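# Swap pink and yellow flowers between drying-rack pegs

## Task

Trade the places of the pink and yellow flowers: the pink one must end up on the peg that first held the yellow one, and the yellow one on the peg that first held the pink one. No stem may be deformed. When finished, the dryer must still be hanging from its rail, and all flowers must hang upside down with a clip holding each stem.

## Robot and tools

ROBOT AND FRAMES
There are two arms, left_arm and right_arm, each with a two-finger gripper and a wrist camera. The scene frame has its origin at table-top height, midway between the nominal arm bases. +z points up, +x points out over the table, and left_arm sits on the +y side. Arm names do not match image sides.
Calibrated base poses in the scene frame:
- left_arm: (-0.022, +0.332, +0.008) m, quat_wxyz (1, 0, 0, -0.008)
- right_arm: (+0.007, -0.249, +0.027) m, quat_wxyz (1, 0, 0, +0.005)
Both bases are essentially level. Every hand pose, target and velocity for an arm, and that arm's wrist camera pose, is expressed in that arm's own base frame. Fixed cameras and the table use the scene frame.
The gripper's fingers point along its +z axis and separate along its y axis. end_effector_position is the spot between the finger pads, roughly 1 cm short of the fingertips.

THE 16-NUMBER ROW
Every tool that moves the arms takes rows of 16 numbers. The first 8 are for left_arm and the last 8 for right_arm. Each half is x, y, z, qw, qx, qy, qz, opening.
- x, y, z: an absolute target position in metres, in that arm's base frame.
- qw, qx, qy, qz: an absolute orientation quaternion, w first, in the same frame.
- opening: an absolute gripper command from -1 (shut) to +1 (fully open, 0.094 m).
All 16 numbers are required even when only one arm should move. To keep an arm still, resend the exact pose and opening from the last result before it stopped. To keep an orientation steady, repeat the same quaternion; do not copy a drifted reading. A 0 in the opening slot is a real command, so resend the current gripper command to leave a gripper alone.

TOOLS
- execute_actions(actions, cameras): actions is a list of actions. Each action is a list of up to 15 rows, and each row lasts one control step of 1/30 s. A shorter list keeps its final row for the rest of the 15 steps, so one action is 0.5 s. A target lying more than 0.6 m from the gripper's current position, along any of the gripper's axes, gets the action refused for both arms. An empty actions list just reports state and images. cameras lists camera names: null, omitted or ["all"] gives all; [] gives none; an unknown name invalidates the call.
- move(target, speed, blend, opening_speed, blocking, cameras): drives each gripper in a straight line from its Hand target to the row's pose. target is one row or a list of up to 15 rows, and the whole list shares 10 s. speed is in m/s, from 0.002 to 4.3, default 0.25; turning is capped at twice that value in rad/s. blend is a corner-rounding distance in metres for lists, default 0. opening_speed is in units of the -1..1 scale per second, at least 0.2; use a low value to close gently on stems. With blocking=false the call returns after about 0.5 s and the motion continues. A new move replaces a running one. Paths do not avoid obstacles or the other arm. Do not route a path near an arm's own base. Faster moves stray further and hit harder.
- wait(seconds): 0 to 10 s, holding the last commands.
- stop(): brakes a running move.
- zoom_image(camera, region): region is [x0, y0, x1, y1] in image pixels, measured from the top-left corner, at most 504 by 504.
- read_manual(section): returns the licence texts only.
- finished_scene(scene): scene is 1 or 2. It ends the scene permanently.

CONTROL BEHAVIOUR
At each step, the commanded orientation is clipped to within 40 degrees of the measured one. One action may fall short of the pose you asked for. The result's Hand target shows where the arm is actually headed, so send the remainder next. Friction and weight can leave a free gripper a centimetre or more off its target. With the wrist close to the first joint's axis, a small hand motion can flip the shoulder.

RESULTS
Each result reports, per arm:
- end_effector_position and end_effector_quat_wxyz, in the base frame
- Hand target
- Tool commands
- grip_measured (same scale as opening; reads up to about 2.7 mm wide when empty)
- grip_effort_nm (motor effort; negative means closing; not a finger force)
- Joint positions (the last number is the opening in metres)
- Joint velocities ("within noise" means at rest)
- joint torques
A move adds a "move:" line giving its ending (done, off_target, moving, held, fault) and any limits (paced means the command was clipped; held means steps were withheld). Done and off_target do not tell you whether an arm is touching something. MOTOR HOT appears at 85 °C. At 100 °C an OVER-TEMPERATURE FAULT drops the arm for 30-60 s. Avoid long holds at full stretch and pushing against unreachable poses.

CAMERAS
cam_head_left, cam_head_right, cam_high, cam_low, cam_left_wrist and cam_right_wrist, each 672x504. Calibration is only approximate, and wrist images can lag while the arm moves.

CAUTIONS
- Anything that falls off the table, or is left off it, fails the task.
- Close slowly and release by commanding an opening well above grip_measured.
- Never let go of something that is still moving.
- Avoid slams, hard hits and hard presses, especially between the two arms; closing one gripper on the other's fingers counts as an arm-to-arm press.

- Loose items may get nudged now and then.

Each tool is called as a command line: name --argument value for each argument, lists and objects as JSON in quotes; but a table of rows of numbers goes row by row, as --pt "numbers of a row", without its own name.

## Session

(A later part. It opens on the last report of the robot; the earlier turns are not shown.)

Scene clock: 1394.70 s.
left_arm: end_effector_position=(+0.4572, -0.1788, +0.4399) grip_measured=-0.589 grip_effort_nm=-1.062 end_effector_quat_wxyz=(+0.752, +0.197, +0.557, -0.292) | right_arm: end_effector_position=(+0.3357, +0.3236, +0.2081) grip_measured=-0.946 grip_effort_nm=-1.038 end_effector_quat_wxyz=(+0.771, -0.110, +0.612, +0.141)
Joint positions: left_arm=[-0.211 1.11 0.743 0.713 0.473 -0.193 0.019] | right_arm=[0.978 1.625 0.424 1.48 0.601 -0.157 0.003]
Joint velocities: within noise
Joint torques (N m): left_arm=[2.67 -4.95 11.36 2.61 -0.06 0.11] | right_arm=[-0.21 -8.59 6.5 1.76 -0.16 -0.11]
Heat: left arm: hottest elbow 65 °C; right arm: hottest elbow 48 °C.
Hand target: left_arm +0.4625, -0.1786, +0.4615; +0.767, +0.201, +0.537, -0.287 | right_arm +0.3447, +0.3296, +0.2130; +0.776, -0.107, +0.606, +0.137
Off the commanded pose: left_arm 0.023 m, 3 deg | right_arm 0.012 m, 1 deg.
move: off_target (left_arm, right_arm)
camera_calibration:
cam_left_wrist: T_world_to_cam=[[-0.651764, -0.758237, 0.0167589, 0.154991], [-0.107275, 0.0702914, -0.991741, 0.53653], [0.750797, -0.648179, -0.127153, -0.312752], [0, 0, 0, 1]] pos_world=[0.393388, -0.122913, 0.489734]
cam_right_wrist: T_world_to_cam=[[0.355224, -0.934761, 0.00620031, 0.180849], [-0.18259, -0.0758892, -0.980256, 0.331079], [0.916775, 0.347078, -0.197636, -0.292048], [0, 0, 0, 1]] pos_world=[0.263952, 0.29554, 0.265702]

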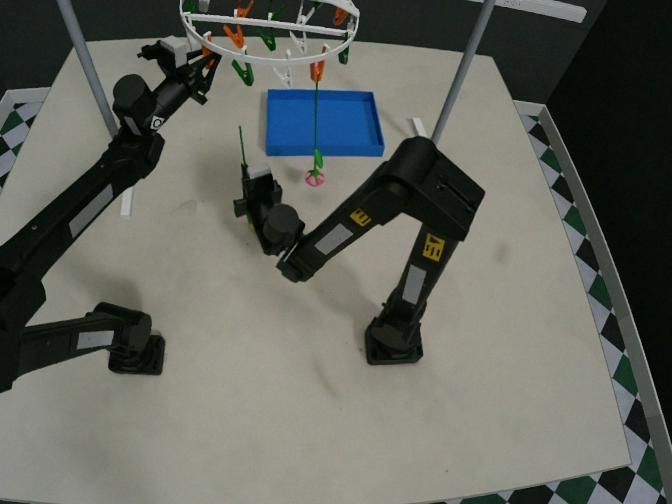

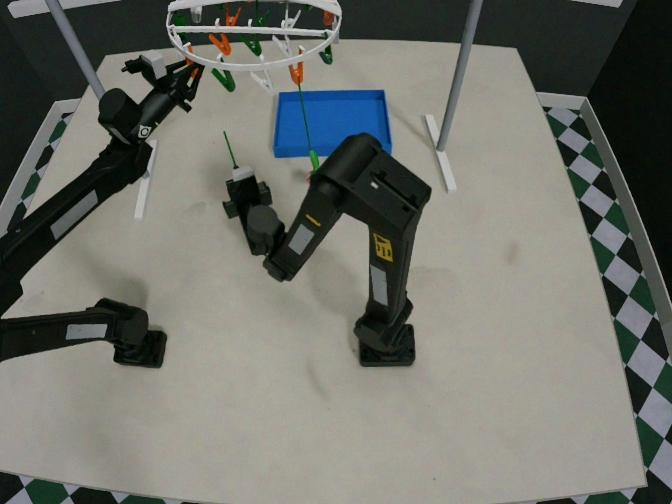

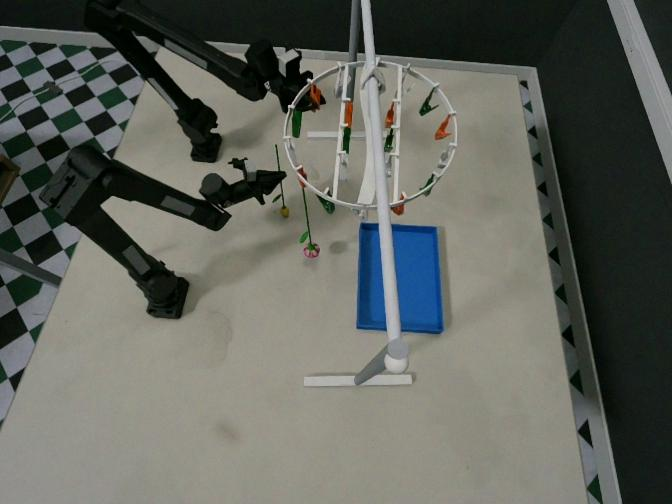

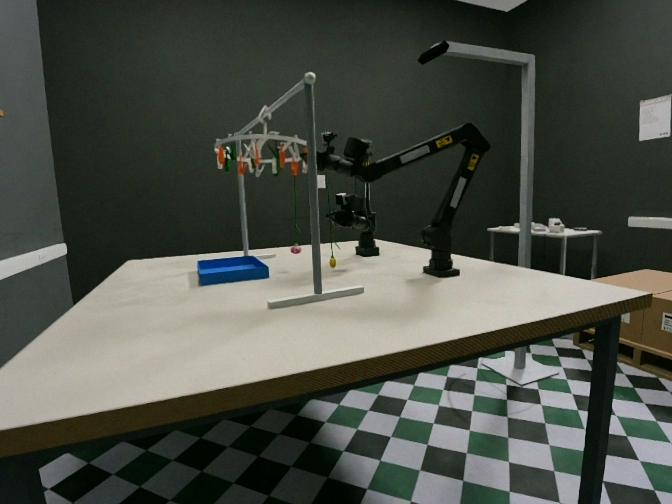

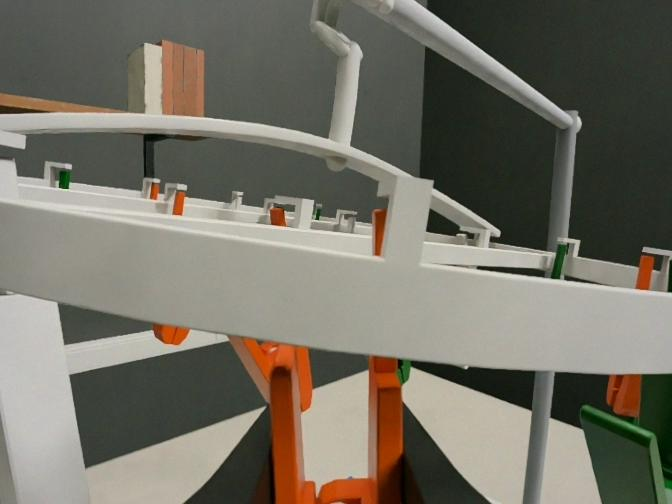

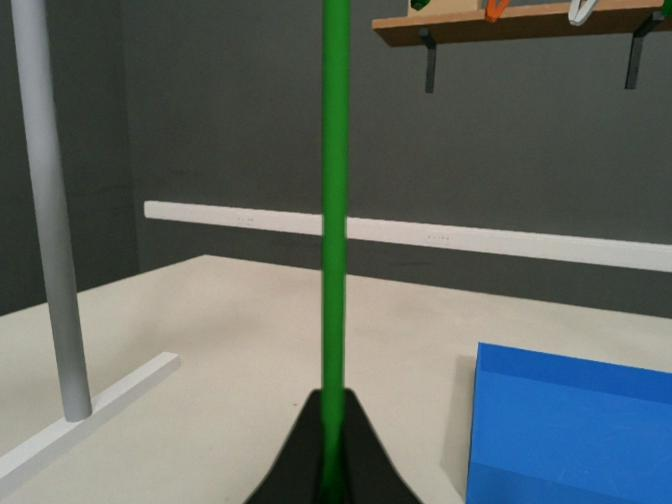

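move --pt "0.4635 -0.179 0.462 0.7673 0.2009 0.5373 -0.2869 -0.66 0.455 0.368 0.226 0.776 -0.1069 0.6063 0.1368 -0.96" --speed 0.1 --cameras '["cam_high","cam_low","cam_head_right","cam_head_left"]'

zoom_image --camera "cam_high" --region '[290, 75, 340, 125]'

zoom_image --camera "cam_low" --region '[260, 120, 360, 220]'

zoom_image --camera "cam_head_right" --region '[160, 40, 260, 200]'

zoom_image --camera "cam_head_left" --region '[180, 30, 280, 190]'

Scene clock: 1399.47 s.
left_arm: end_effector_position=(+0.4572, -0.1788, +0.4399) grip_measured=-0.589 grip_effort_nm=-1.067 end_effector_quat_wxyz=(+0.752, +0.197, +0.557, -0.292) | right_arm: end_effector_position=(+0.4428, +0.3615, +0.2213) grip_measured=-0.946 grip_effort_nm=-1.033 end_effector_quat_wxyz=(+0.773, -0.117, +0.609, +0.130)
Joint positions: left_arm=[-0.211 1.11 0.743 0.713 0.473 -0.193 0.019] | right_arm=[0.815 1.738 0.697 1.299 0.445 -0.136 0.003]
Joint velocities: within noise
Joint torques (N m): left_arm=[2.73 -4.95 11.38 2.61 -0.06 0.11] | right_arm=[-0.15 -12.51 8.21 1.52 -0.14 0.2]
Heat: left arm: hottest elbow 65 °C; right arm: hottest elbow 47 °C.
Hand target: left_arm +0.4625, -0.1786, +0.4616; +0.767, +0.201, +0.537, -0.287 | right_arm +0.4545, +0.3675, +0.2262; +0.776, -0.107, +0.606, +0.137
Off the commanded pose: left_arm 0.023 m, 3 deg | right_arm 0.015 m, 1 deg.
move: off_target (left_arm, right_arm)
Images, in order (width x height): cam_head_left 672x504, cam_head_right 672x504, cam_high 672x504, cam_low 672x504.

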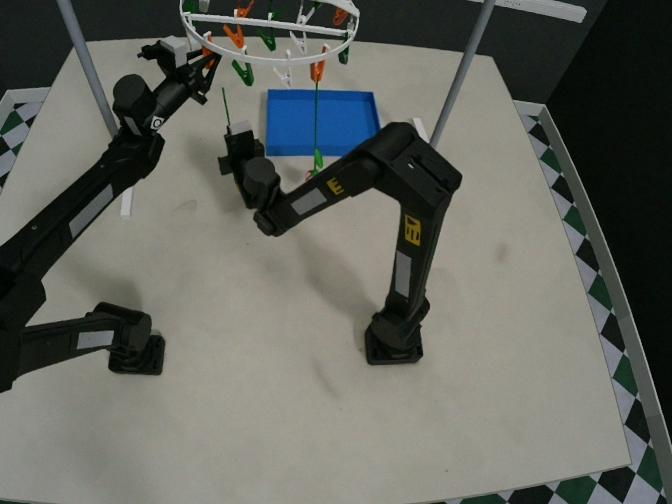

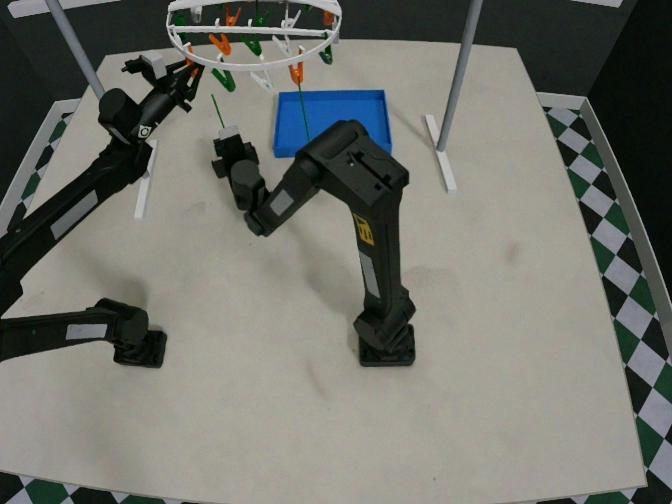

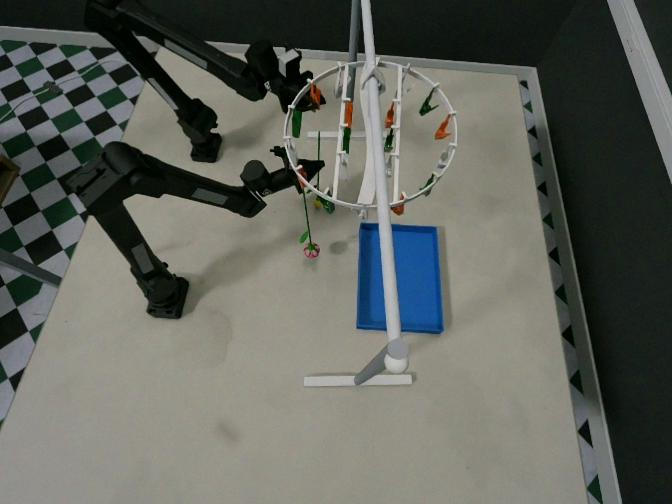

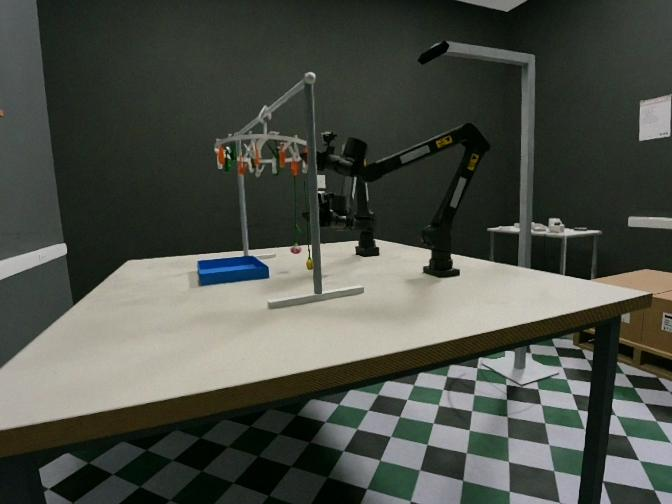

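Scaled by 10.080 from the camera's 672x504 image, which has a finer 960x720 frame.

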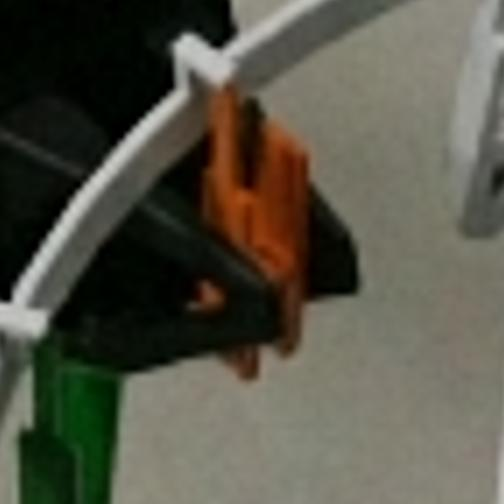

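Scaled by 5.040 from the camera's 672x504 image, which has a finer 960x720 frame.

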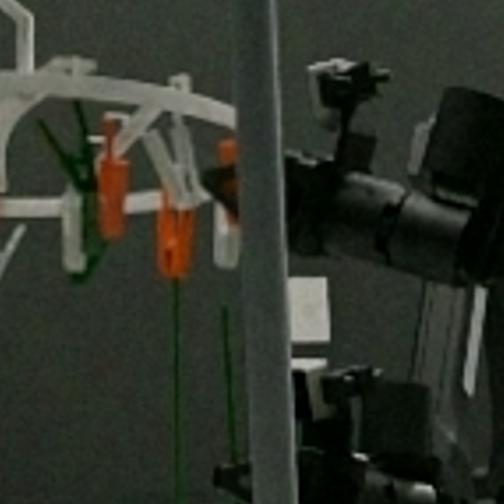

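Scaled by 3.150 from the camera's 672x504 image, which has a finer 960x720 frame.

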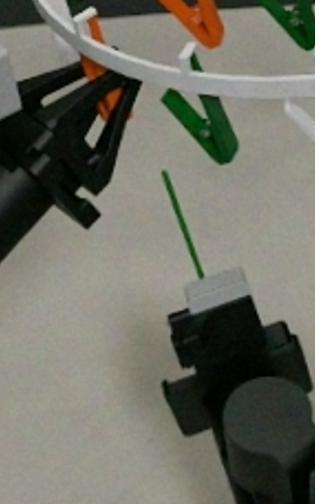

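Scaled by 3.150 from the camera's 672x504 image, which has a finer 960x720 frame.

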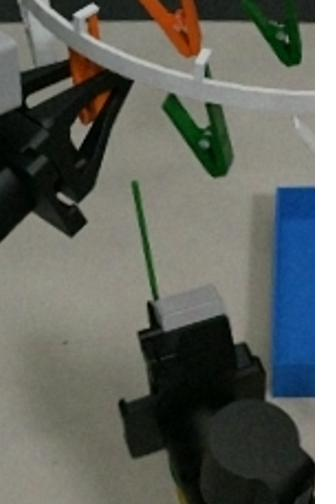

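zoom_image --camera "cam_high" --region '[295, 95, 345, 165]'

zoom_image --camera "cam_head_right" --region '[175, 35, 225, 105]'

zoom_image --camera "cam_head_left" --region '[190, 30, 240, 100]'

zoom_image --camera "cam_low" --region '[280, 130, 330, 200]'

Scaled by 7.200 from the camera's 672x504 image, which has a finer 960x720 frame.

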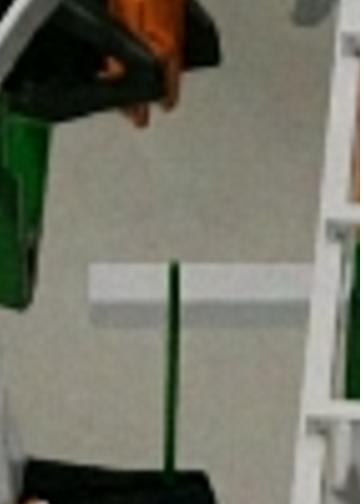

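Scaled by 7.200 from the camera's 672x504 image, which has a finer 960x720 frame.

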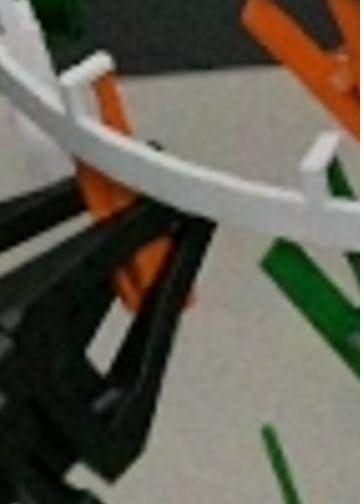

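Scaled by 7.200 from the camera's 672x504 image, which has a finer 960x720 frame.

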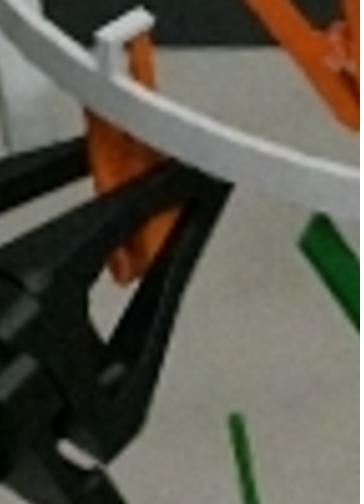

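Scaled by 7.200 from the camera's 672x504 image, which has a finer 960x720 frame.

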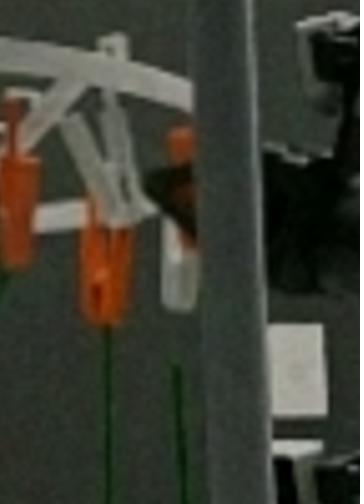

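move --pt "0.4635 -0.179 0.462 0.7673 0.2009 0.5373 -0.2869 -0.66 0.444 0.389 0.252 0.776 -0.1069 0.6063 0.1368 -0.96" --speed 0.06 --cameras '["cam_high","cam_right_wrist","cam_head_right","cam_head_left"]'

zoom_image --camera "cam_high" --region '[295, 95, 345, 165]'

zoom_image --camera "cam_head_right" --region '[175, 35, 225, 105]'

zoom_image --camera "cam_head_left" --region '[190, 30, 240, 100]'

Scene clock: 1439.40 s.
left_arm: end_effector_position=(+0.4572, -0.1788, +0.4399) grip_measured=-0.589 grip_effort_nm=-1.067 end_effector_quat_wxyz=(+0.752, +0.197, +0.557, -0.292) | right_arm: end_effector_position=(+0.4393, +0.3774, +0.2345) grip_measured=-0.946 grip_effort_nm=-1.023 end_effector_quat_wxyz=(+0.768, -0.114, +0.617, +0.127)
Joint positions: left_arm=[-0.211 1.11 0.743 0.713 0.473 -0.193 0.019] | right_arm=[0.851 1.705 0.73 1.218 0.491 -0.135 0.003]
Joint velocities: within noise
Joint torques (N m): left_arm=[2.73 -5.01 11.38 2.61 -0.06 0.12] | right_arm=[0.97 -14.62 8.7 1.52 0.01 0.04]
Heat: left arm: hottest elbow 63 °C; right arm: hottest elbow 45 °C.
Hand target: left_arm +0.4624, -0.1786, +0.4616; +0.767, +0.201, +0.537, -0.287 | right_arm +0.4433, +0.3883, +0.2523; +0.776, -0.107, +0.606, +0.137
Off the commanded pose: left_arm 0.023 m, 3 deg | right_arm 0.021 m, 2 deg.
move: off_target (left_arm, right_arm)
camera_calibration:
cam_right_wrist: T_world_to_cam=[[0.339888, -0.940039, 0.0283456, 0.197684], [-0.191203, -0.0985804, -0.976588, 0.391427], [0.920825, 0.32651, -0.213244, -0.390832], [0, 0, 0, 1]] pos_world=[0.367539, 0.352028, 0.293317]
Images, in order (width x height): cam_head_left 672x504, cam_head_right 672x504, cam_high 672x504, cam_right_wrist 672x504.

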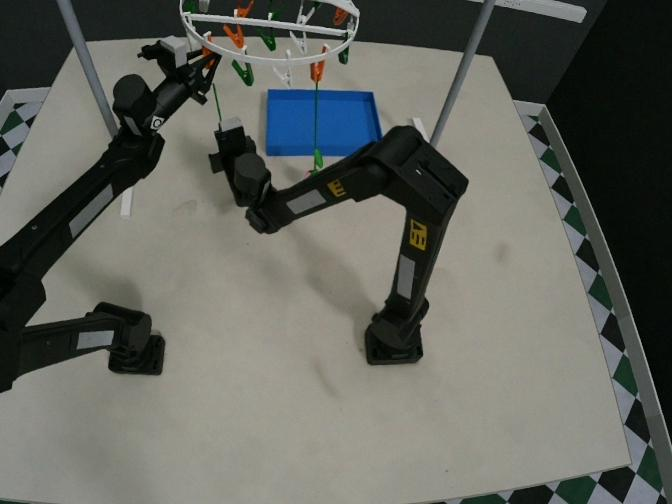

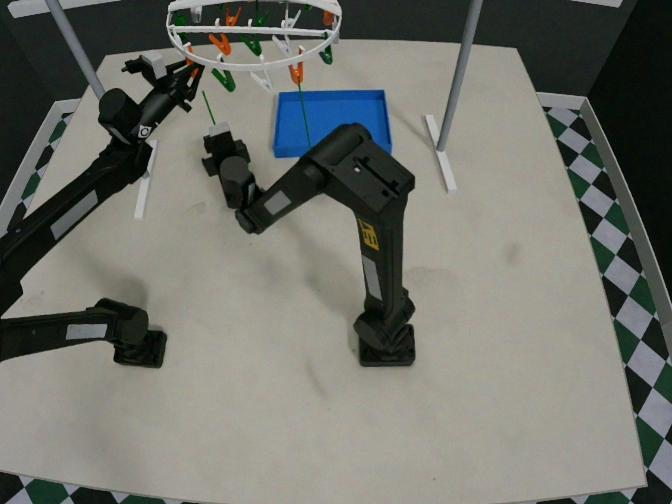

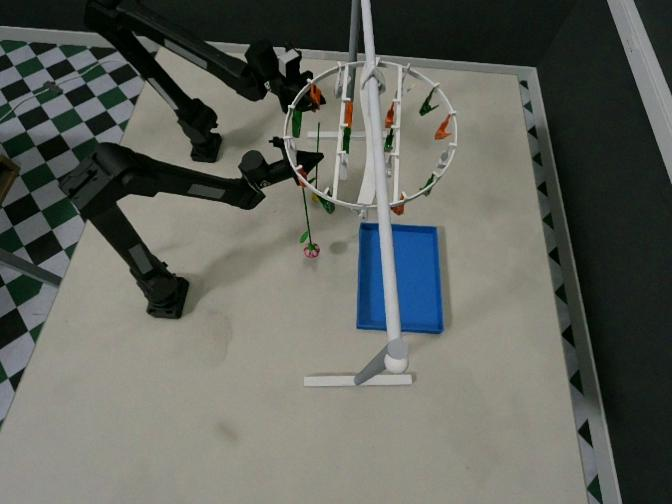

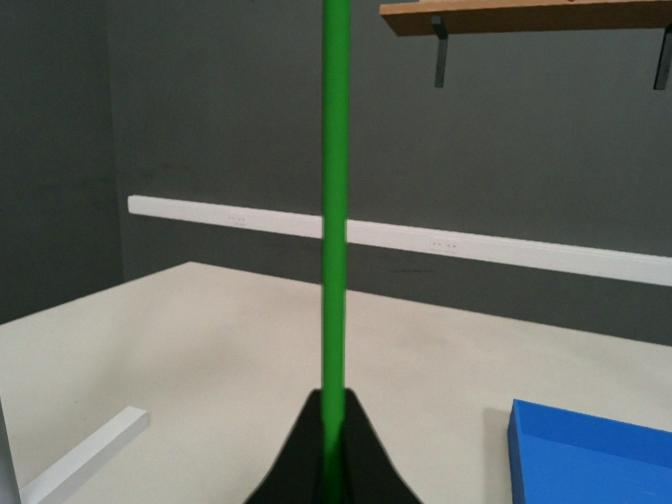

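Scaled by 7.200 from the camera's 672x504 image, which has a finer 960x720 frame.

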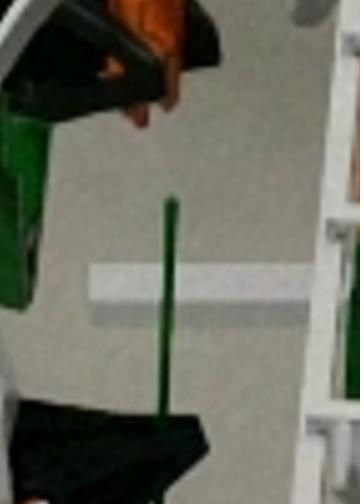

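Scaled by 7.200 from the camera's 672x504 image, which has a finer 960x720 frame.

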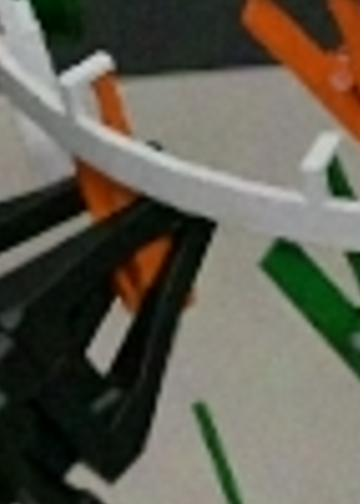

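Scaled by 7.200 from the camera's 672x504 image, which has a finer 960x720 frame.

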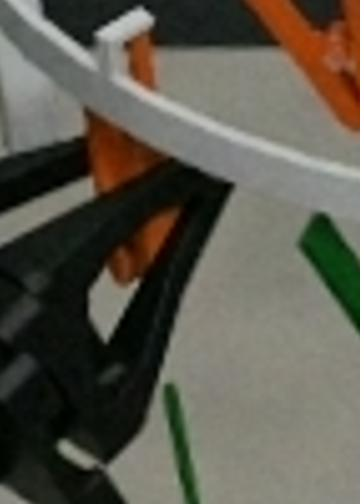

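move --pt "0.4635 -0.179 0.462 0.7673 0.2009 0.5373 -0.2869 -0.66 0.437 0.390 0.272 0.776 -0.1069 0.6063 0.1368 -0.96" --speed 0.05 --cameras '["cam_high","cam_right_wrist","cam_head_right","cam_head_left"]'

zoom_image --camera "cam_high" --region '[295, 95, 345, 165]'

zoom_image --camera "cam_head_right" --region '[175, 35, 225, 105]'

zoom_image --camera "cam_head_left" --region '[190, 30, 240, 100]'

Scene clock: 1447.83 s.
left_arm: end_effector_position=(+0.4572, -0.1788, +0.4399) grip_measured=-0.589 grip_effort_nm=-1.067 end_effector_quat_wxyz=(+0.752, +0.197, +0.557, -0.292) | right_arm: end_effector_position=(+0.4335, +0.3779, +0.2531) grip_measured=-0.946 grip_effort_nm=-1.038 end_effector_quat_wxyz=(+0.768, -0.113, +0.618, +0.128)
Joint positions: left_arm=[-0.211 1.11 0.743 0.713 0.473 -0.193 0.019] | right_arm=[0.863 1.649 0.73 1.162 0.505 -0.135 0.003]
Joint velocities: within noise
Joint torques (N m): left_arm=[2.73 -4.89 11.37 2.61 -0.06 0.12] | right_arm=[1.38 -14.21 9.16 1.61 -0.01 -0.01]
Heat: left arm: hottest elbow 63 °C; right arm: hottest elbow 45 °C.
Hand target: left_arm +0.4624, -0.1786, +0.4616; +0.767, +0.201, +0.537, -0.287 | right_arm +0.4362, +0.3893, +0.2723; +0.776, -0.107, +0.606, +0.137
Off the commanded pose: left_arm 0.023 m, 3 deg | right_arm 0.023 m, 2 deg.
move: off_target (left_arm, right_arm)
camera_calibration:
cam_right_wrist: T_world_to_cam=[[0.338864, -0.940497, 0.025206, 0.201011], [-0.193157, -0.0957655, -0.976483, 0.408297], [0.920794, 0.326027, -0.214115, -0.38118], [0, 0, 0, 1]] pos_world=[0.361739, 0.352426, 0.312012]
Images, in order (width x height): cam_head_left 672x504, cam_head_right 672x504, cam_high 672x504, cam_right_wrist 672x504.

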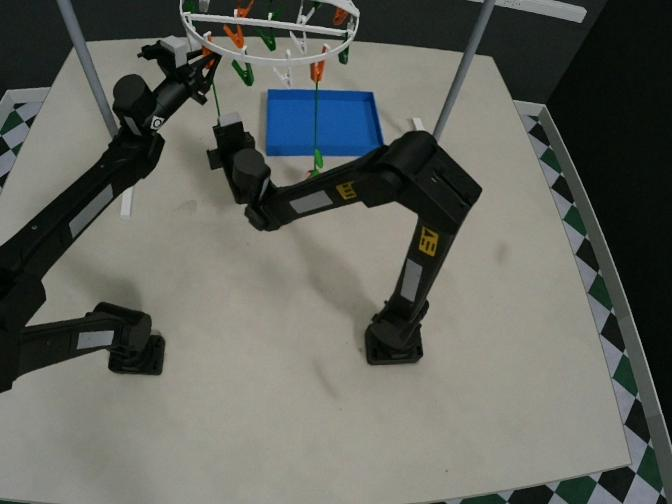

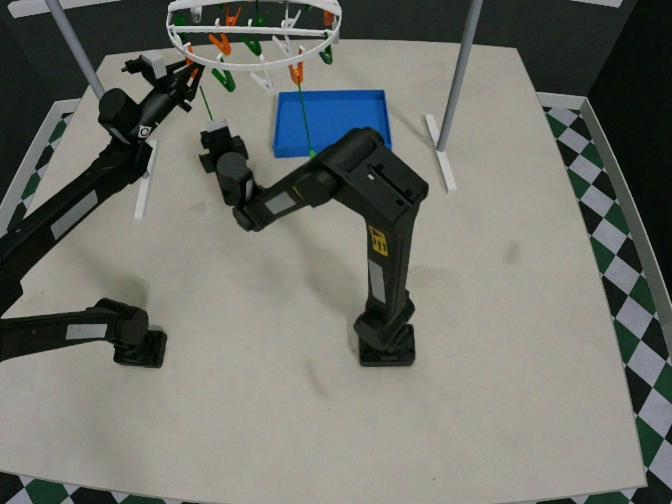

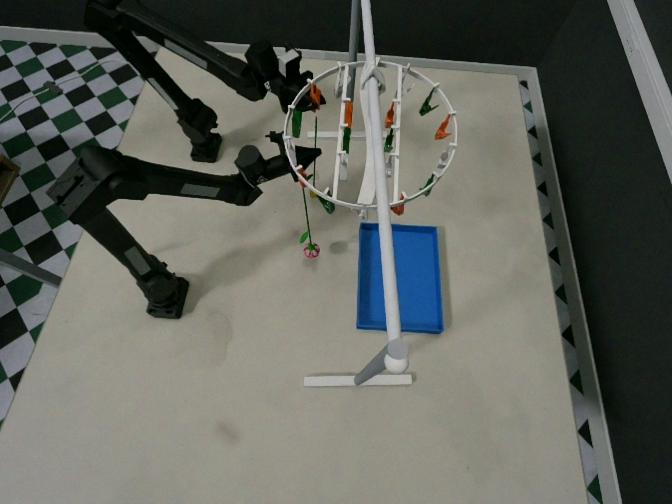

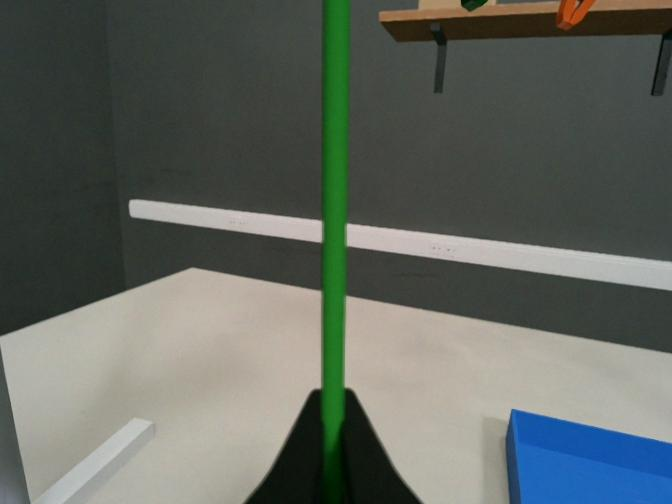

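Scaled by 7.200 from the camera's 672x504 image, which has a finer 960x720 frame.

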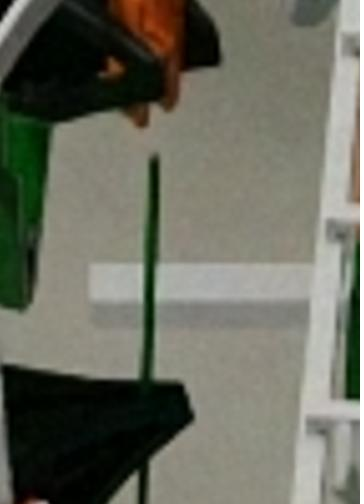

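Scaled by 7.200 from the camera's 672x504 image, which has a finer 960x720 frame.

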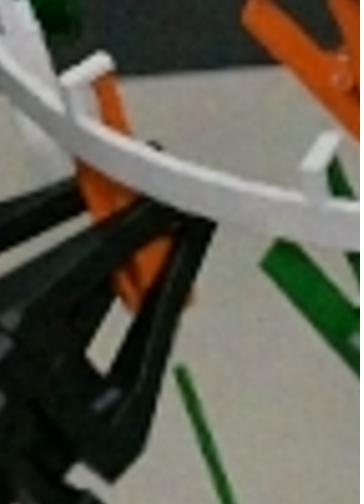

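Scaled by 7.200 from the camera's 672x504 image, which has a finer 960x720 frame.

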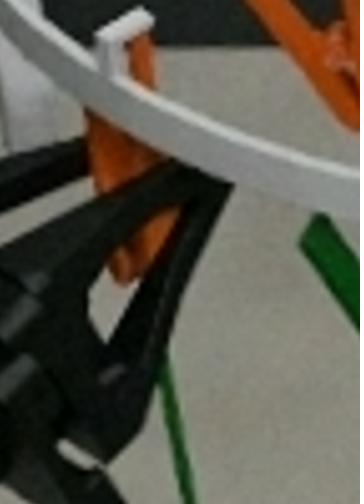

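move --pt "0.4635 -0.179 0.462 0.7673 0.2009 0.5373 -0.2869 -0.66 0.4375 0.390 0.289 0.776 -0.1069 0.6063 0.1368 -0.96" --speed 0.05 --cameras '["cam_high","cam_right_wrist","cam_head_right"]'

zoom_image --camera "cam_high" --region '[295, 95, 345, 165]'

zoom_image --camera "cam_head_right" --region '[175, 35, 225, 105]'

Scene clock: 1453.30 s.
left_arm: end_effector_position=(+0.4572, -0.1788, +0.4399) grip_measured=-0.589 grip_effort_nm=-1.062 end_effector_quat_wxyz=(+0.752, +0.197, +0.557, -0.292) | right_arm: end_effector_position=(+0.4335, +0.3779, +0.2672) grip_measured=-0.946 grip_effort_nm=-1.028 end_effector_quat_wxyz=(+0.766, -0.114, +0.619, +0.127)
Joint positions: left_arm=[-0.211 1.11 0.743 0.713 0.473 -0.193 0.019] | right_arm=[0.863 1.61 0.739 1.109 0.505 -0.135 0.003]
Joint velocities: within noise
Joint torques (N m): left_arm=[2.73 -4.95 11.37 2.61 -0.07 0.12] | right_arm=[1.14 -14.04 9.73 1.51 -0.03 0.01]
Heat: left arm: hottest elbow 63 °C; right arm: hottest elbow 46 °C.
Hand target: left_arm +0.4624, -0.1786, +0.4616; +0.767, +0.201, +0.537, -0.287 | right_arm +0.4366, +0.3892, +0.2891; +0.776, -0.107, +0.606, +0.137
Off the commanded pose: left_arm 0.023 m, 3 deg | right_arm 0.025 m, 2 deg.
move: off_target (left_arm, right_arm)
camera_calibration:
cam_right_wrist: T_world_to_cam=[[0.338982, -0.940392, 0.0274656, 0.199952], [-0.1961, -0.0991804, -0.975555, 0.424383], [0.920128, 0.32531, -0.218031, -0.376575], [0, 0, 0, 1]] pos_world=[0.361939, 0.352627, 0.326412]
Images, in order (width x height): cam_head_right 672x504, cam_high 672x504, cam_right_wrist 672x504.

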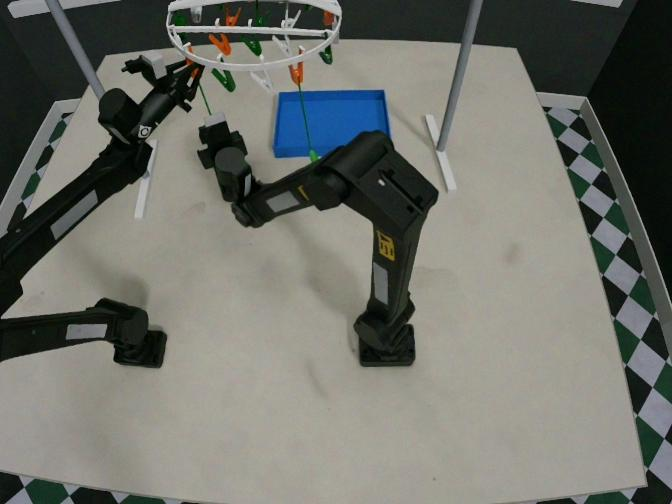

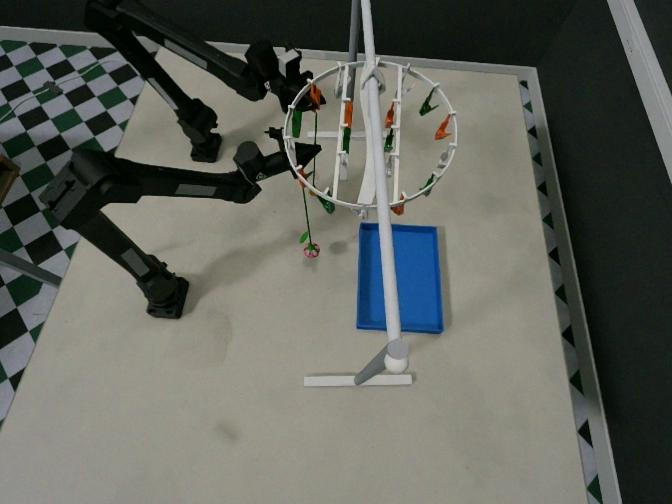

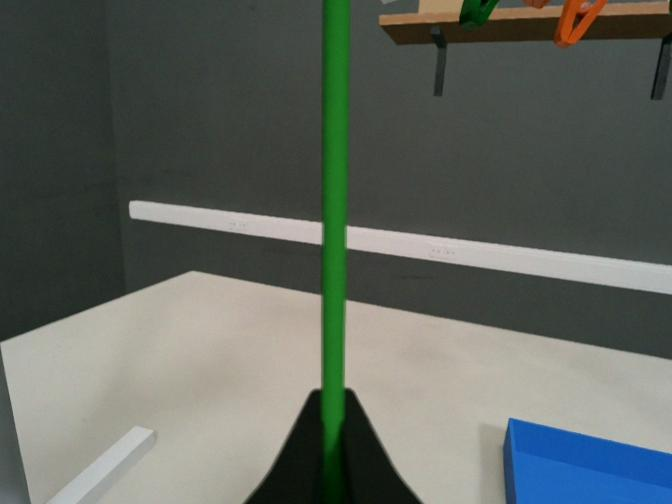

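Scaled by 7.200 from the camera's 672x504 image, which has a finer 960x720 frame.

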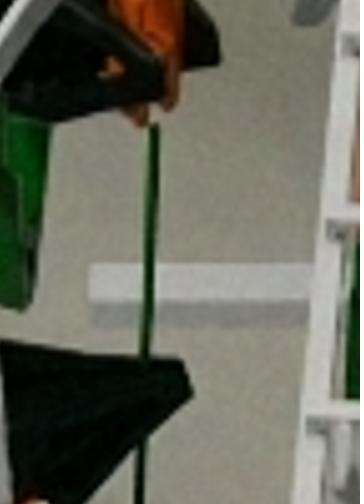

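Scaled by 7.200 from the camera's 672x504 image, which has a finer 960x720 frame.

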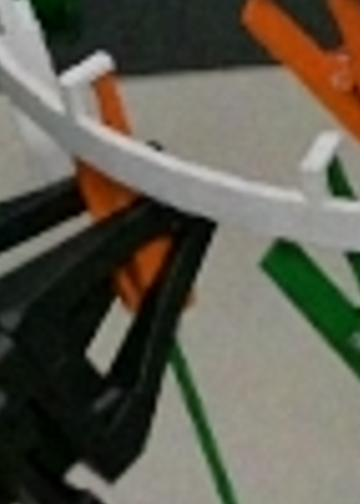

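move --pt "0.4635 -0.179 0.462 0.7673 0.2009 0.5373 -0.2869 -0.66 0.4375 0.390 0.301 0.776 -0.1069 0.6063 0.1368 -0.96" --speed 0.04 --cameras '["cam_high","cam_right_wrist","cam_left_wrist"]'

zoom_image --camera "cam_high" --region '[295, 95, 345, 165]'

Scene clock: 1458.20 s.
left_arm: end_effector_position=(+0.4572, -0.1788, +0.4399) grip_measured=-0.589 grip_effort_nm=-1.062 end_effector_quat_wxyz=(+0.752, +0.197, +0.557, -0.292) | right_arm: end_effector_position=(+0.4334, +0.3778, +0.2770) grip_measured=-0.946 grip_effort_nm=-1.028 end_effector_quat_wxyz=(+0.766, -0.115, +0.620, +0.126)
Joint positions: left_arm=[-0.211 1.11 0.743 0.713 0.473 -0.193 0.019] | right_arm=[0.863 1.583 0.747 1.072 0.505 -0.135 0.003]
Joint velocities: within noise
Joint torques (N m): left_arm=[2.78 -4.89 11.36 2.59 -0.06 0.12] | right_arm=[1.26 -13.92 10.04 1.55 -0.03 0]
Heat: left arm: hottest elbow 63 °C; right arm: hottest elbow 46 °C.
Hand target: left_arm +0.4624, -0.1786, +0.4616; +0.767, +0.201, +0.537, -0.287 | right_arm +0.4364, +0.3890, +0.3012; +0.776, -0.107, +0.606, +0.137
Off the commanded pose: left_arm 0.023 m, 3 deg | right_arm 0.027 m, 3 deg.
move: off_target (left_arm, right_arm)
camera_calibration:
cam_left_wrist: T_world_to_cam=[[-0.651764, -0.758237, 0.0167589, 0.154991], [-0.107275, 0.0702914, -0.991741, 0.53653], [0.750797, -0.648179, -0.127153, -0.312752], [0, 0, 0, 1]] pos_world=[0.393388, -0.122913, 0.489734]
cam_right_wrist: T_world_to_cam=[[0.339016, -0.94033, 0.0291204, 0.199149], [-0.198226, -0.101656, -0.97487, 0.435484], [0.91966, 0.324724, -0.220861, -0.373214], [0, 0, 0, 1]] pos_world=[0.36204, 0.352727, 0.336312]
Images, in order (width x height): cam_high 672x504, cam_left_wrist 672x504, cam_right_wrist 672x504.

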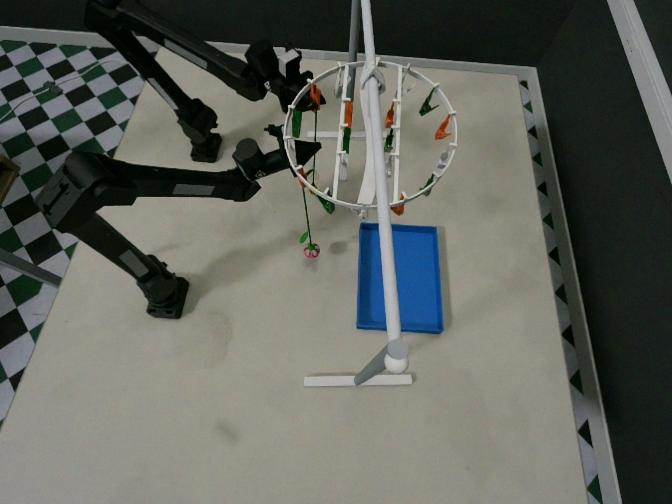

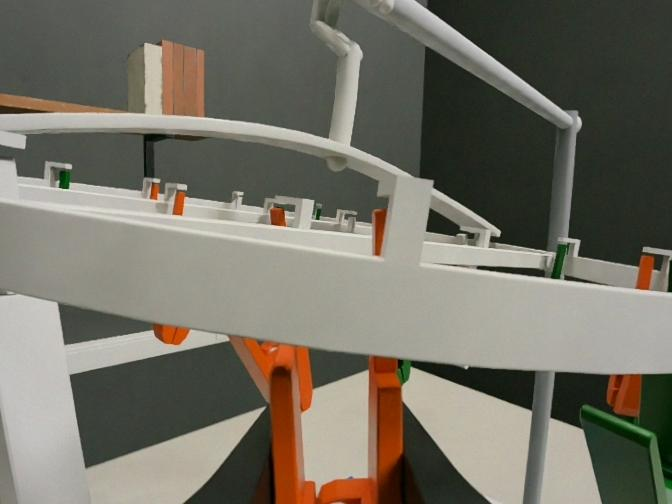

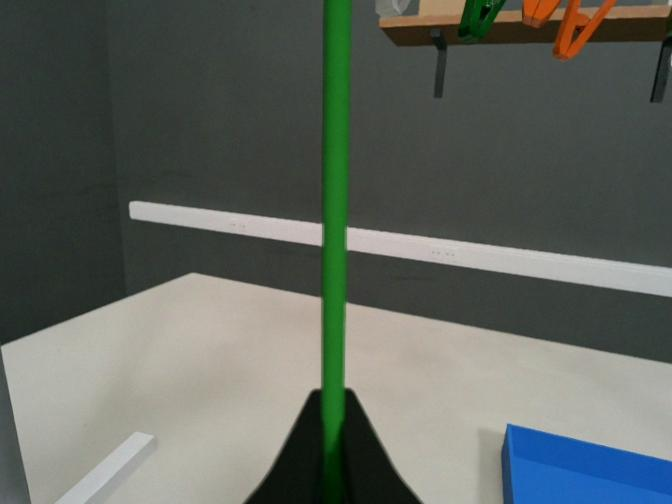

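Scaled by 7.200 from the camera's 672x504 image, which has a finer 960x720 frame.

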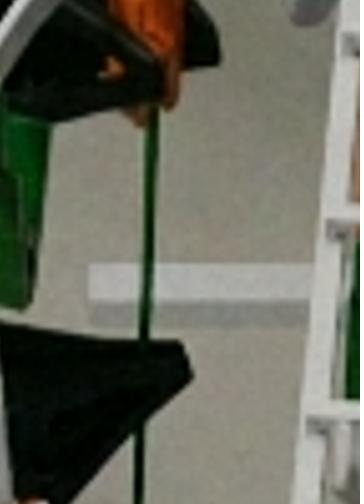

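move --pt "0.4635 -0.179 0.462 0.7673 0.2009 0.5373 -0.2869 -0.66 0.4375 0.390 0.312 0.776 -0.1069 0.6063 0.1368 -0.96" --speed 0.04 --cameras '["cam_high","cam_right_wrist","cam_left_wrist"]'

zoom_image --camera "cam_high" --region '[295, 95, 345, 165]'

Scene clock: 1461.30 s.
left_arm: end_effector_position=(+0.4570, -0.1787, +0.4405) grip_measured=-0.589 grip_effort_nm=-1.062 end_effector_quat_wxyz=(+0.753, +0.197, +0.556, -0.292) | right_arm: end_effector_position=(+0.4334, +0.3778, +0.2877) grip_measured=-0.946 grip_effort_nm=-1.033 end_effector_quat_wxyz=(+0.766, -0.115, +0.620, +0.126)
Joint positions: left_arm=[-0.211 1.11 0.743 0.716 0.473 -0.193 0.019] | right_arm=[0.863 1.558 0.756 1.038 0.505 -0.135 0.003]
Joint velocities: within noise
Joint torques (N m): left_arm=[2.78 -4.84 11.37 2.51 -0.06 0.12] | right_arm=[1.38 -13.63 10.32 1.52 -0.01 0.01]
Heat: left arm: hottest elbow 63 °C; right arm: hottest elbow 47 °C.
Hand target: left_arm +0.4624, -0.1786, +0.4617; +0.767, +0.201, +0.537, -0.287 | right_arm +0.4364, +0.3890, +0.3119; +0.776, -0.107, +0.606, +0.137
Off the commanded pose: left_arm 0.022 m, 3 deg | right_arm 0.027 m, 2 deg.
move: off_target (left_arm, right_arm)
camera_calibration:
cam_left_wrist: T_world_to_cam=[[-0.651775, -0.758255, 0.0154294, 0.155444], [-0.104672, 0.0697865, -0.992055, 0.535958], [0.751154, -0.648212, -0.124853, -0.31375], [0, 0, 0, 1]] pos_world=[0.393089, -0.122913, 0.490128]
cam_right_wrist: T_world_to_cam=[[0.339057, -0.940321, 0.0289245, 0.198885], [-0.198007, -0.101386, -0.974943, 0.445863], [0.919692, 0.324834, -0.220566, -0.370982], [0, 0, 0, 1]] pos_world=[0.36204, 0.352727, 0.347112]
Images, in order (width x height): cam_high 672x504, cam_left_wrist 672x504, cam_right_wrist 672x504.

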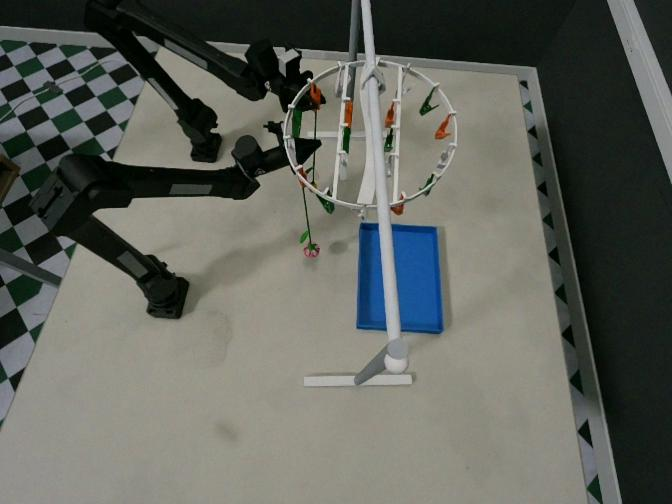

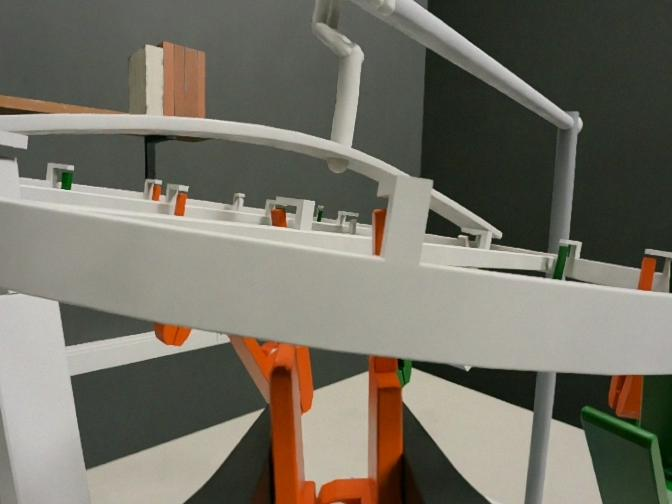

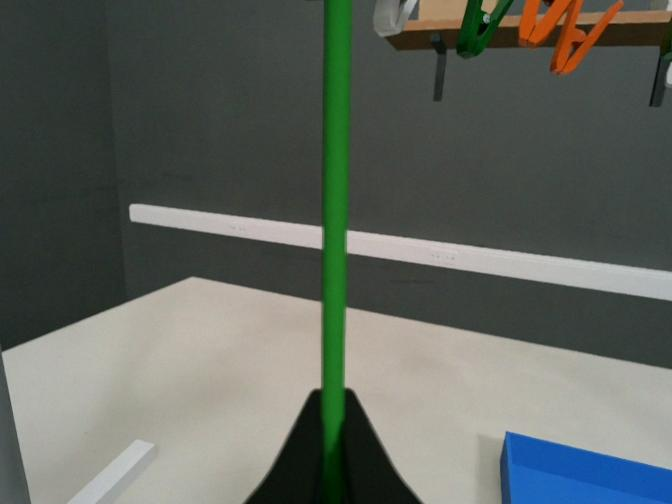

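Scaled by 7.200 from the camera's 672x504 image, which has a finer 960x720 frame.

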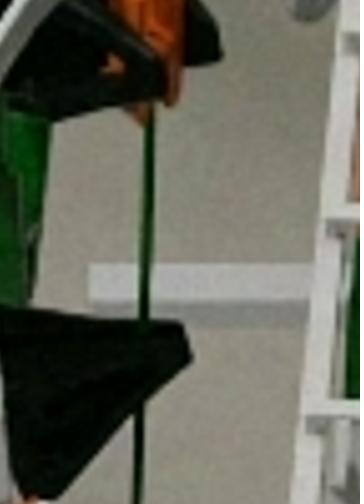

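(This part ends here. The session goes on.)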